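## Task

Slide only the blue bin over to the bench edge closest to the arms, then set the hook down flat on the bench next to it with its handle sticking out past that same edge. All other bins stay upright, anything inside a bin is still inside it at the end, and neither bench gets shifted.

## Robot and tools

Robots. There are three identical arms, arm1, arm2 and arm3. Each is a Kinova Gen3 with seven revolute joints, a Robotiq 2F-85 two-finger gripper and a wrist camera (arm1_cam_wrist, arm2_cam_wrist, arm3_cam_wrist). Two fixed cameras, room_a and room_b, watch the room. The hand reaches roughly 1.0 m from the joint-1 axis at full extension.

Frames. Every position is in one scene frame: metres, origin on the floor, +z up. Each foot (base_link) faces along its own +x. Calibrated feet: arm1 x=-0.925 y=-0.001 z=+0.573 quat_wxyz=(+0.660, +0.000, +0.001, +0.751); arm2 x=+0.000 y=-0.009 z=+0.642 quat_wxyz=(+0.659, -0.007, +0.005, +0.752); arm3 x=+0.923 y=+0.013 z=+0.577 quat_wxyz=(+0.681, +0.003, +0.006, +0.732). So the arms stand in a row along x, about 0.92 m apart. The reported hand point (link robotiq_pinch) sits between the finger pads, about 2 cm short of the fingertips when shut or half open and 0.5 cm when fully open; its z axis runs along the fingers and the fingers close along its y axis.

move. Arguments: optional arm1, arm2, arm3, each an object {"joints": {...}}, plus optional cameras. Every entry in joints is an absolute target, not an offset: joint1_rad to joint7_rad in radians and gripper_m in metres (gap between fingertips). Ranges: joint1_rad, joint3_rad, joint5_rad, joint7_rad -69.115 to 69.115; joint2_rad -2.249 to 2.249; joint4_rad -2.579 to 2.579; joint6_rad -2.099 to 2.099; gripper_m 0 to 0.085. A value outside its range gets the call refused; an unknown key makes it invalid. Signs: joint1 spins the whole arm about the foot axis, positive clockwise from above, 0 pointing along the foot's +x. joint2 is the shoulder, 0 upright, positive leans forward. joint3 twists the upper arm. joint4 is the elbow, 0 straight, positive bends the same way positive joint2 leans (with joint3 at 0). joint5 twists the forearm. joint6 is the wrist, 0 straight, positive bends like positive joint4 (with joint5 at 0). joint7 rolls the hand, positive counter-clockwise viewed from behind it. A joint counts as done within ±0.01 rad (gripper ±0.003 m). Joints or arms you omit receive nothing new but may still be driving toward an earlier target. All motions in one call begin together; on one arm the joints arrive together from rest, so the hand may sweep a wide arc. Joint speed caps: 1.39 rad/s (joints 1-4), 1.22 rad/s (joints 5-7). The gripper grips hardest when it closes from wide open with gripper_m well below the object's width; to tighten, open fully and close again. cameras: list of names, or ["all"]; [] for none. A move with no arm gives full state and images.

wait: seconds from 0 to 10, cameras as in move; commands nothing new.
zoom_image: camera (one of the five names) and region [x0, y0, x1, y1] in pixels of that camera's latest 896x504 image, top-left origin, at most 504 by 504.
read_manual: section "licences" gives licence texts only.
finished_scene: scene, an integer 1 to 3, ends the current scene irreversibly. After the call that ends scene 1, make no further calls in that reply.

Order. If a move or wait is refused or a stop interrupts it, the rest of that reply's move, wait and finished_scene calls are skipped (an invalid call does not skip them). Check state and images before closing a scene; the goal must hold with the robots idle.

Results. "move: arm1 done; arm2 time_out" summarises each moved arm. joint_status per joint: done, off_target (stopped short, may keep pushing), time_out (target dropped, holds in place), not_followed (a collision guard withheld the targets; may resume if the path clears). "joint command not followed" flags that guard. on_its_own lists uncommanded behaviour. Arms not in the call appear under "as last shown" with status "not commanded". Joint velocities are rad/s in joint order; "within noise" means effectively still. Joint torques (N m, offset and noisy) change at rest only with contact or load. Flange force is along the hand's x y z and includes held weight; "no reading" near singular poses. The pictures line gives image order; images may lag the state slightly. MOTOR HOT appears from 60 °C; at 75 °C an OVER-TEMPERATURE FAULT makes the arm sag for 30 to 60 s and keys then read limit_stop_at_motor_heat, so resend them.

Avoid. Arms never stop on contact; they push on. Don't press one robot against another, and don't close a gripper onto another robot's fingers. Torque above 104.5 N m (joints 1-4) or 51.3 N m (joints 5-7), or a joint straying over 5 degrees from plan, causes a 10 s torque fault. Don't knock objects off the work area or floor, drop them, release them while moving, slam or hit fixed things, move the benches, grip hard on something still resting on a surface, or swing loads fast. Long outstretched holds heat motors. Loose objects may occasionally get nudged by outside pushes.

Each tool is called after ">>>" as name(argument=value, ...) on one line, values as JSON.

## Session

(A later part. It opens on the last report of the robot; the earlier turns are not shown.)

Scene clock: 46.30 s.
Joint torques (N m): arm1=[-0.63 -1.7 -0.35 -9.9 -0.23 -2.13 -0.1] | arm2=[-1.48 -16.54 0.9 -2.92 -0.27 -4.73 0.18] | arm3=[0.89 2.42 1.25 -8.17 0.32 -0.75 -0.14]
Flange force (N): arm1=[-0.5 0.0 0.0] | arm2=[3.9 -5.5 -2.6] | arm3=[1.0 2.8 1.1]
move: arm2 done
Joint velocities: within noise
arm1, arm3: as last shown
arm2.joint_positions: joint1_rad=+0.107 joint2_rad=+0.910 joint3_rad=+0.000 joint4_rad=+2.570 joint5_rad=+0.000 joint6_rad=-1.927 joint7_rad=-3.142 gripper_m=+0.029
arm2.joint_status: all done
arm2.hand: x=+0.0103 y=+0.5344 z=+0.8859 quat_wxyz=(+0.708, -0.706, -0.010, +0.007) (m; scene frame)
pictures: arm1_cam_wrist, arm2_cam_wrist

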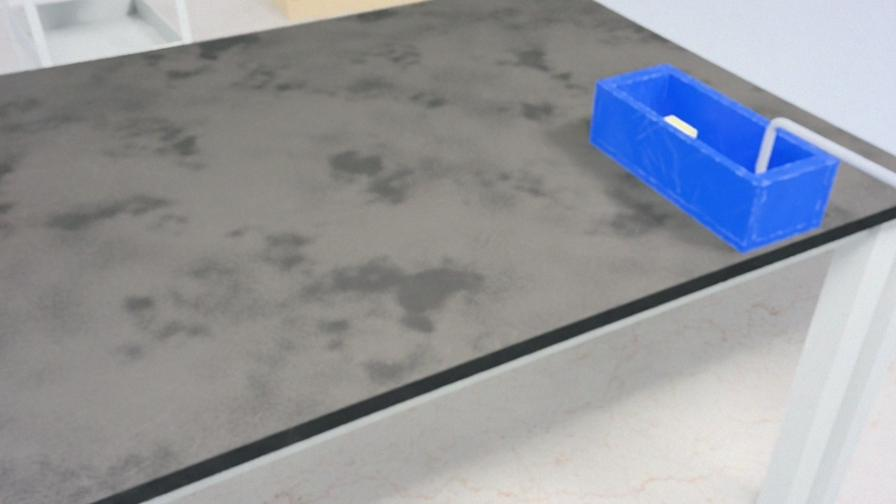

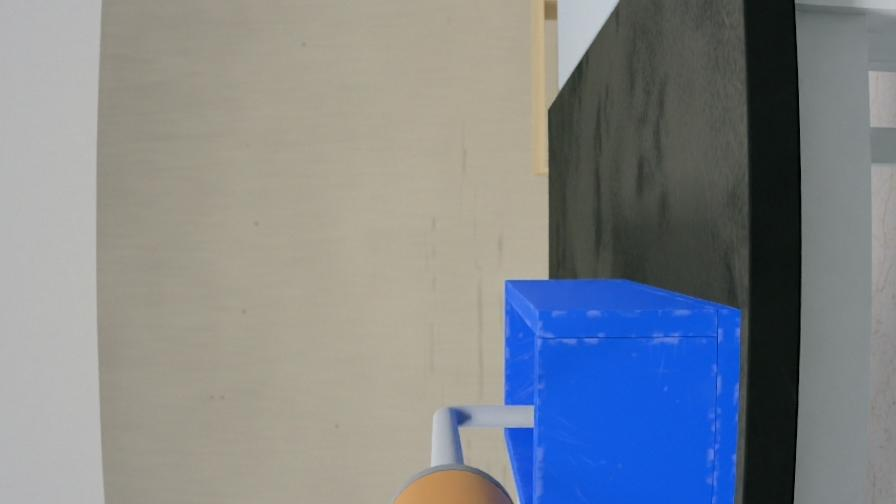

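>>> move(arm2={"joints":{"joint2_rad":0.880,"joint4_rad":2.489,"joint6_rad":-1.815}}, cameras=[])

>>> move(arm2={"joints":{"joint2_rad":0.438,"joint4_rad":2.445,"joint6_rad":-1.330}}, cameras=["arm1_cam_wrist"])

>>> move(arm2={"joints":{"joint1_rad":-0.40,"joint7_rad":-1.571}}, cameras=["arm1_cam_wrist"])

>>> move(arm2={"joints":{"joint1_rad":-0.378,"joint2_rad":0.954,"joint3_rad":0,"joint4_rad":1.829,"joint5_rad":-0.535,"joint6_rad":-1.276,"joint7_rad":-1.391}}, cameras=["arm1_cam_wrist","arm2_cam_wrist"])

Scene clock: 52.27 s.
Joint torques (N m): arm1=[-0.62 -1.68 -0.38 -9.94 -0.3 -2.12 -0.04] | arm2=[-1.51 -17.17 0.91 -4.16 -0.27 -4.74 0.15] | arm3=[0.85 2.44 1.24 -8.13 0.35 -0.74 -0.15]
Flange force (N): arm1=[-0.8 -0.2 0.1] | arm2=[3.7 -5.0 -4.2] | arm3=[1.0 2.9 1.0]
move: arm2 done
Joint velocities: within noise
arm1, arm3: as last shown
arm2.joint_positions: joint1_rad=+0.107 joint2_rad=+0.880 joint3_rad=+0.000 joint4_rad=+2.489 joint5_rad=+0.000 joint6_rad=-1.815 joint7_rad=-3.142 gripper_m=+0.029
arm2.joint_status: all done
arm2.hand: x=+0.0096 y=+0.5600 z=+0.8853 quat_wxyz=(+0.707, -0.707, -0.010, +0.007) (m; scene frame)
pictures: none
No camera images: "cameras" was empty.

Scene clock: 54.00 s.
Joint torques (N m): arm1=[-0.51 -1.72 -0.36 -9.92 -0.26 -2.17 -0.07] | arm2=[-1.54 -14.63 0.71 -8.91 -0.22 -4.7 0.19] | arm3=[0.84 2.45 1.24 -8.17 0.35 -0.75 -0.14]
Flange force (N): arm1=[-0.5 0.0 0.0] | arm2=[4.9 -2.0 -7.4] | arm3=[1.1 2.9 1.1]
move: arm2 done
Joint velocities: within noise
arm1, arm3: as last shown
arm2.joint_positions: joint1_rad=+0.107 joint2_rad=+0.438 joint3_rad=+0.000 joint4_rad=+2.445 joint5_rad=+0.000 joint6_rad=-1.330 joint7_rad=-3.142 gripper_m=+0.029
arm2.joint_status: all done
arm2.hand: x=+0.0089 y=+0.5672 z=+1.0008 quat_wxyz=(+0.708, -0.706, -0.010, +0.007) (m; scene frame)
pictures: arm1_cam_wrist

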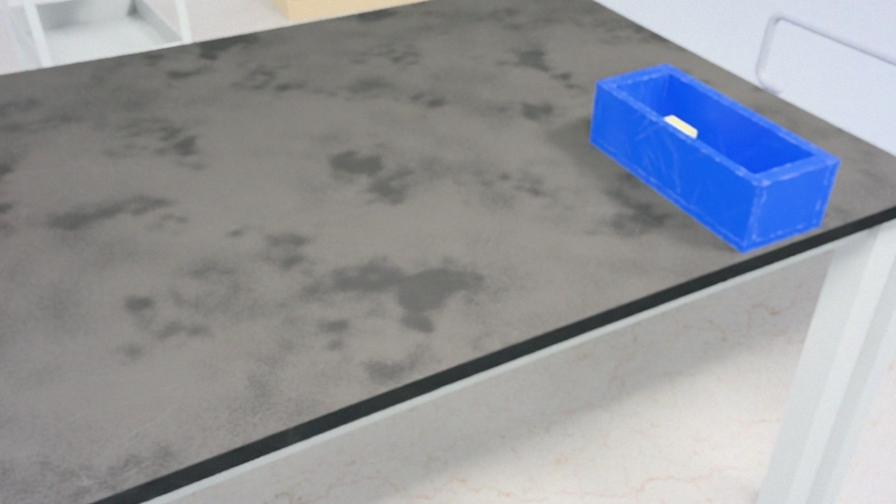

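Scene clock: 56.17 s.
Joint torques (N m): arm1=[-0.54 -1.72 -0.2 -9.93 -0.26 -2.19 -0.07] | arm2=[-1.72 -14.72 0.64 -8.98 -0.22 -4.73 0.16] | arm3=[0.82 2.42 1.25 -8.14 0.31 -0.74 -0.17]
Flange force (N): arm1=[-0.5 -0.6 -0.1] | arm2=[1.7 5.1 -7.5] | arm3=[0.9 2.8 1.0]
move: arm2 done
Joint velocities: within noise
arm1, arm3: as last shown
arm2.joint_positions: joint1_rad=-0.400 joint2_rad=+0.438 joint3_rad=+0.000 joint4_rad=+2.445 joint5_rad=+0.000 joint6_rad=-1.330 joint7_rad=-1.571 gripper_m=+0.029
arm2.joint_status: all done
arm2.hand: x=-0.2697 y=+0.5004 z=+1.0006 quat_wxyz=(+0.615, -0.352, -0.613, -0.350) (m; scene frame)
pictures: arm1_cam_wrist

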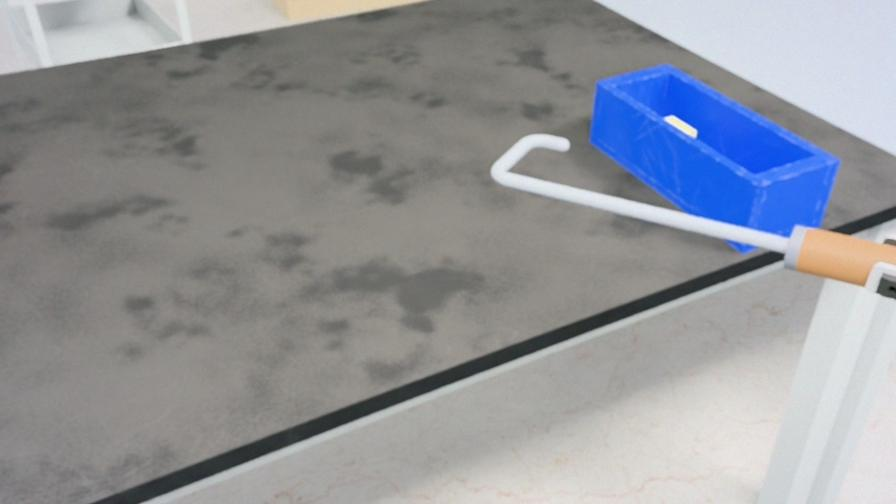

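Scene clock: 58.13 s.
Joint torques (N m): arm1=[-0.51 -1.63 -0.37 -9.95 -0.31 -2.13 -0.09] | arm2=[-1.67 -23.19 2.73 -9.29 0.52 -4.65 0.18] | arm3=[0.83 2.46 1.26 -8.12 0.33 -0.74 -0.14]
Flange force (N): arm1=[-0.9 0.0 0.0] | arm2=[2.0 6.9 -6.1] | arm3=[1.0 2.9 1.0]
move: arm2 done
Joint velocities: within noise
arm1: as last shown
arm2.joint_positions: joint1_rad=-0.378 joint2_rad=+0.954 joint3_rad=+0.000 joint4_rad=+1.829 joint5_rad=-0.535 joint6_rad=-1.276 joint7_rad=-1.391 gripper_m=+0.029
arm2.joint_status: all done
arm2.hand: x=-0.2012 y=+0.7135 z=+0.8690 quat_wxyz=(+0.499, -0.498, -0.501, -0.501) (m; scene frame)
arm3.joint_positions: joint1_rad=+0.620 joint2_rad=-0.547 joint3_rad=-0.085 joint4_rad=+1.483 joint5_rad=+0.004 joint6_rad=+1.862 joint7_rad=+1.437 gripper_m=+0.085
arm3.joint_status: not commanded
arm3.hand: x=+1.0061 y=+0.1322 z=+1.1134 quat_wxyz=(-0.146, +0.458, -0.873, -0.080) (m; scene frame)
pictures: arm1_cam_wrist, arm2_cam_wrist

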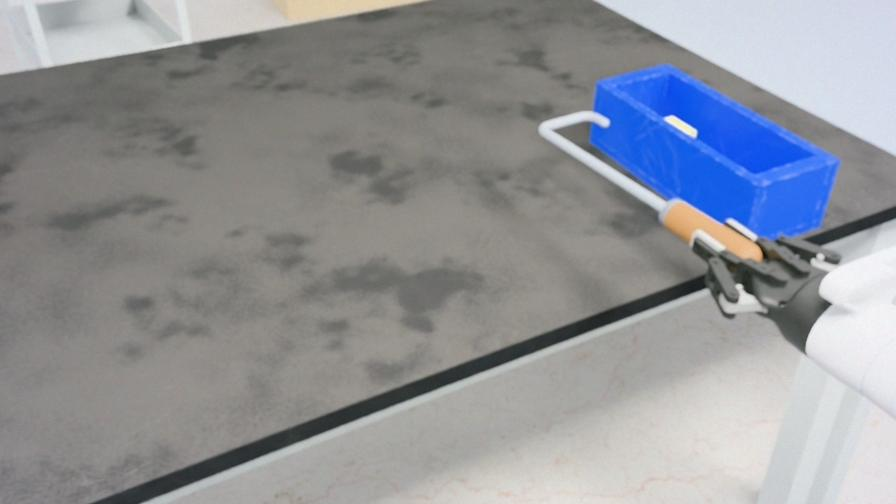

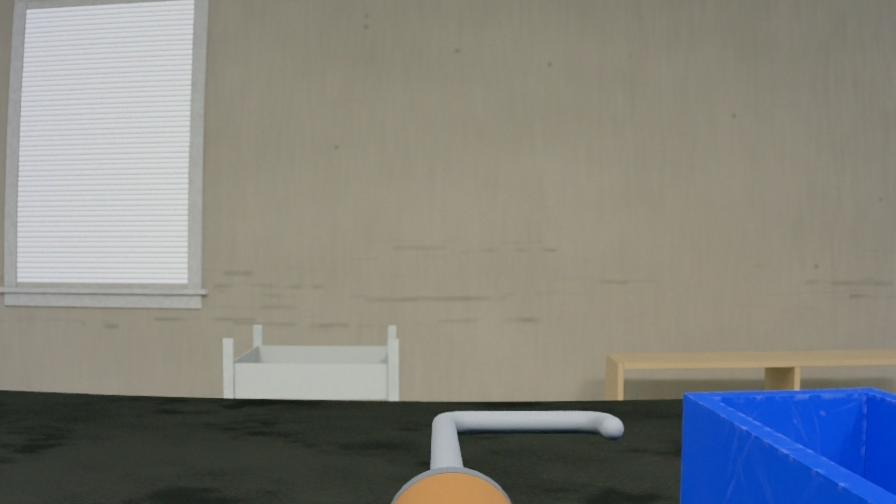

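>>> move(arm2={"joints":{"joint1_rad":-0.378,"joint2_rad":1.149,"joint3_rad":0,"joint4_rad":1.771,"joint5_rad":-0.518,"joint6_rad":-1.395,"joint7_rad":-1.461}}, cameras=["arm1_cam_wrist","arm2_cam_wrist"])

>>> zoom_image(camera="arm1_cam_wrist", region=[496, 60, 896, 360])

Scene clock: 60.53 s.
Joint torques (N m): arm1=[-0.5 -1.66 -0.31 -9.87 -0.21 -2.16 -0.07] | arm2=[-1.85 -22.12 2.31 -6.89 0.15 -3.54 0.03] | arm3=[0.84 2.39 1.25 -8.15 0.33 -0.73 -0.15]
Flange force (N): arm1=[-0.5 -0.1 -0.2] | arm2=[5.3 6.3 -5.3] | arm3=[0.9 2.9 1.1]
move: arm2 done
Joint velocities: within noise
arm1.joint_positions: joint1_rad=+0.650 joint2_rad=-0.400 joint3_rad=+0.000 joint4_rad=+1.400 joint5_rad=+0.000 joint6_rad=+1.200 joint7_rad=-1.571 gripper_m=+0.085
arm1.joint_status: not commanded
arm1.hand: x=-0.7277 y=+0.2932 z=+1.2313 quat_wxyz=(+0.227, -0.772, -0.447, -0.392) (m; scene frame)
arm2.joint_positions: joint1_rad=-0.378 joint2_rad=+1.149 joint3_rad=+0.000 joint4_rad=+1.771 joint5_rad=-0.518 joint6_rad=-1.395 joint7_rad=-1.461 gripper_m=+0.029
arm2.joint_status: all done
arm2.hand: x=-0.2007 y=+0.7117 z=+0.7858 quat_wxyz=(+0.499, -0.498, -0.501, -0.501) (m; scene frame)
arm3: as last shown
pictures: arm1_cam_wrist, arm2_cam_wrist

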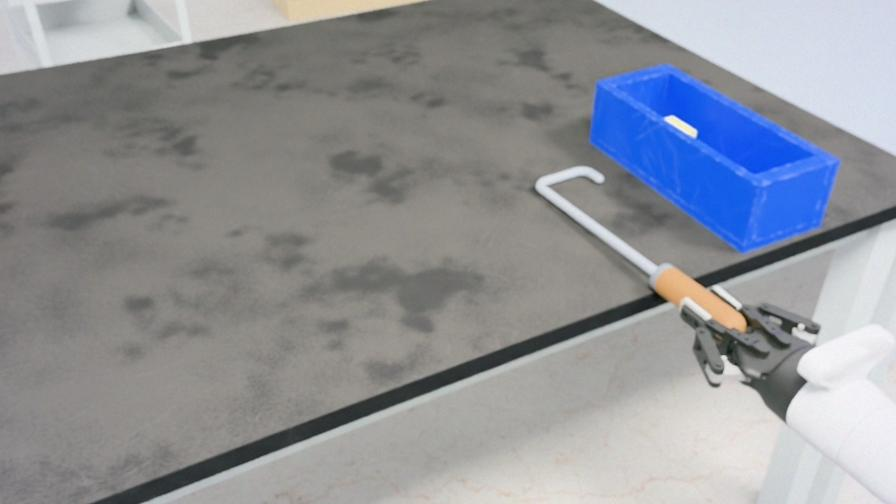

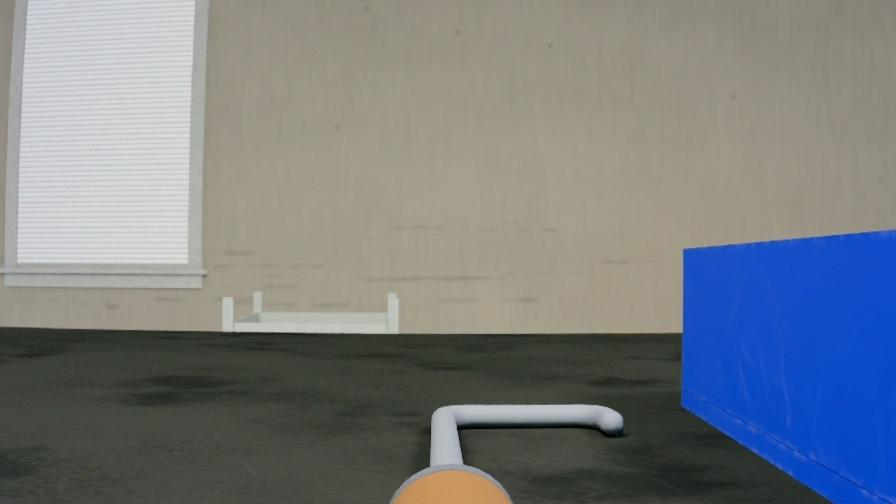

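Scaled by 1.260 from the camera's 896x504 image, which has a finer 1280x720 frame.

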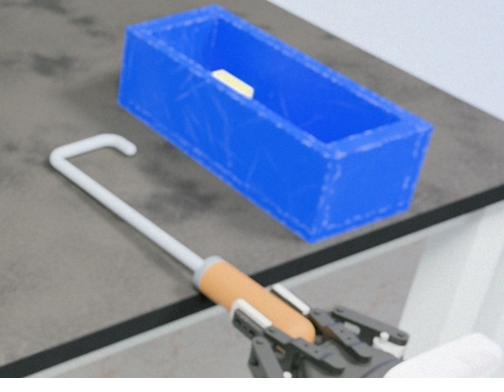

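>>> move(arm2={"joints":{"gripper_m":0.065}}, cameras=[])

>>> move(arm2={"joints":{"joint1_rad":-0.625,"joint2_rad":1.152,"joint3_rad":0,"joint4_rad":2.204,"joint5_rad":-0.770,"joint6_rad":-1.743,"joint7_rad":-1.719}}, cameras=["arm1_cam_wrist","arm2_cam_wrist","room_a"])

>>> zoom_image(camera="arm1_cam_wrist", region=[496, 60, 896, 360])

Scene clock: 63.63 s.
Joint torques (N m): arm1=[-0.46 -1.69 -0.34 -9.9 -0.26 -2.12 -0.11] | arm2=[-1.64 -20.66 2.14 -6.22 0.06 -2.91 0.15] | arm3=[0.88 2.45 1.21 -8.16 0.31 -0.74 -0.16]
Flange force (N): arm1=[-0.6 0.1 0.0] | arm2=[7.3 6.2 -5.6] | arm3=[1.0 2.7 1.1]
move: arm2 done
Joint velocities: within noise
arm1, arm3: as last shown
arm2.joint_positions: joint1_rad=-0.378 joint2_rad=+1.149 joint3_rad=+0.000 joint4_rad=+1.771 joint5_rad=-0.518 joint6_rad=-1.395 joint7_rad=-1.461 gripper_m=+0.065
arm2.joint_status: all done
arm2.hand: x=-0.2007 y=+0.7117 z=+0.7858 quat_wxyz=(+0.499, -0.498, -0.501, -0.501) (m; scene frame)
pictures: none
No camera images: "cameras" was empty.

Scene clock: 65.33 s.
Joint torques (N m): arm1=[-0.47 -1.72 -0.35 -9.89 -0.24 -2.1 -0.12] | arm2=[-1.75 -16.55 2.68 -2.01 -0.68 -2.88 0.16] | arm3=[0.83 2.43 1.22 -8.17 0.35 -0.73 -0.16]
Flange force (N): arm1=[-0.5 0.2 0.1] | arm2=[8.3 5.6 -1.7] | arm3=[1.0 2.8 1.2]
move: arm2 done
Joint velocities: within noise
arm1, arm3: as last shown
arm2.joint_positions: joint1_rad=-0.625 joint2_rad=+1.152 joint3_rad=+0.000 joint4_rad=+2.204 joint5_rad=-0.770 joint6_rad=-1.743 joint7_rad=-1.719 gripper_m=+0.065
arm2.joint_status: all done
arm2.hand: x=-0.2012 y=+0.5520 z=+0.7866 quat_wxyz=(+0.499, -0.498, -0.501, -0.501) (m; scene frame)
pictures: arm1_cam_wrist, arm2_cam_wrist, room_a

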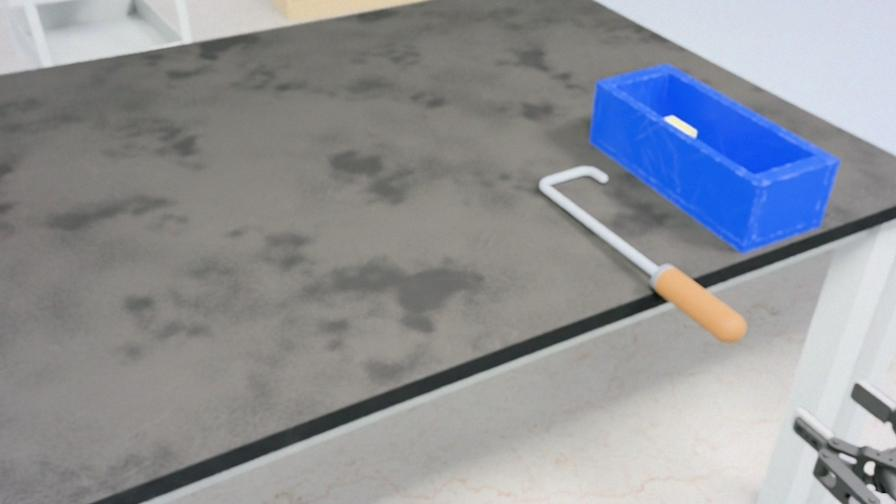

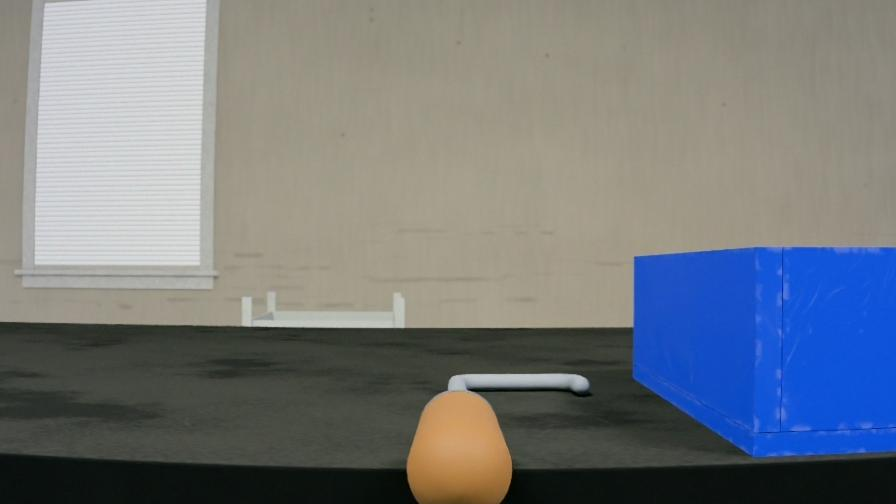

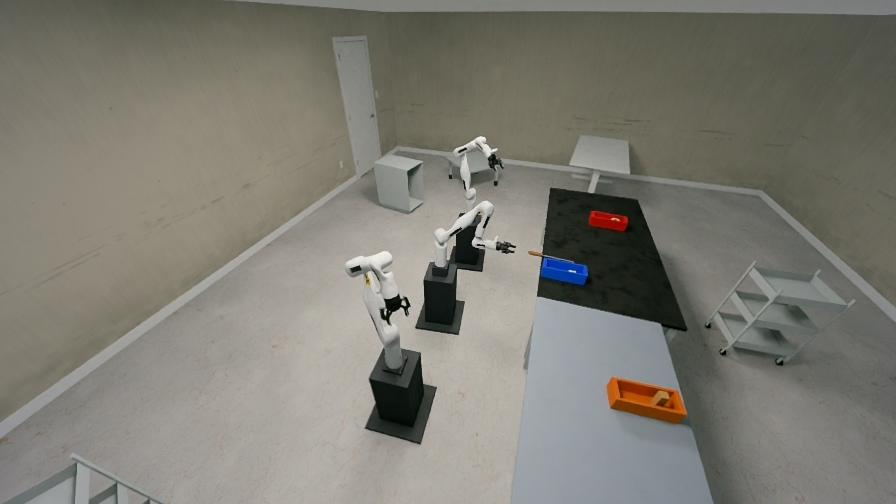

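Scaled by 1.260 from the camera's 896x504 image, which has a finer 1280x720 frame.

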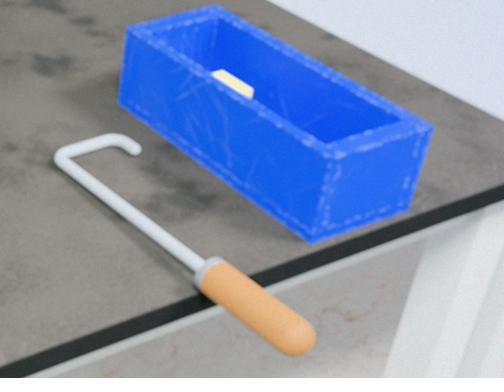

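>>> finished_scene(scene=3)

The scene is finished: the task was done.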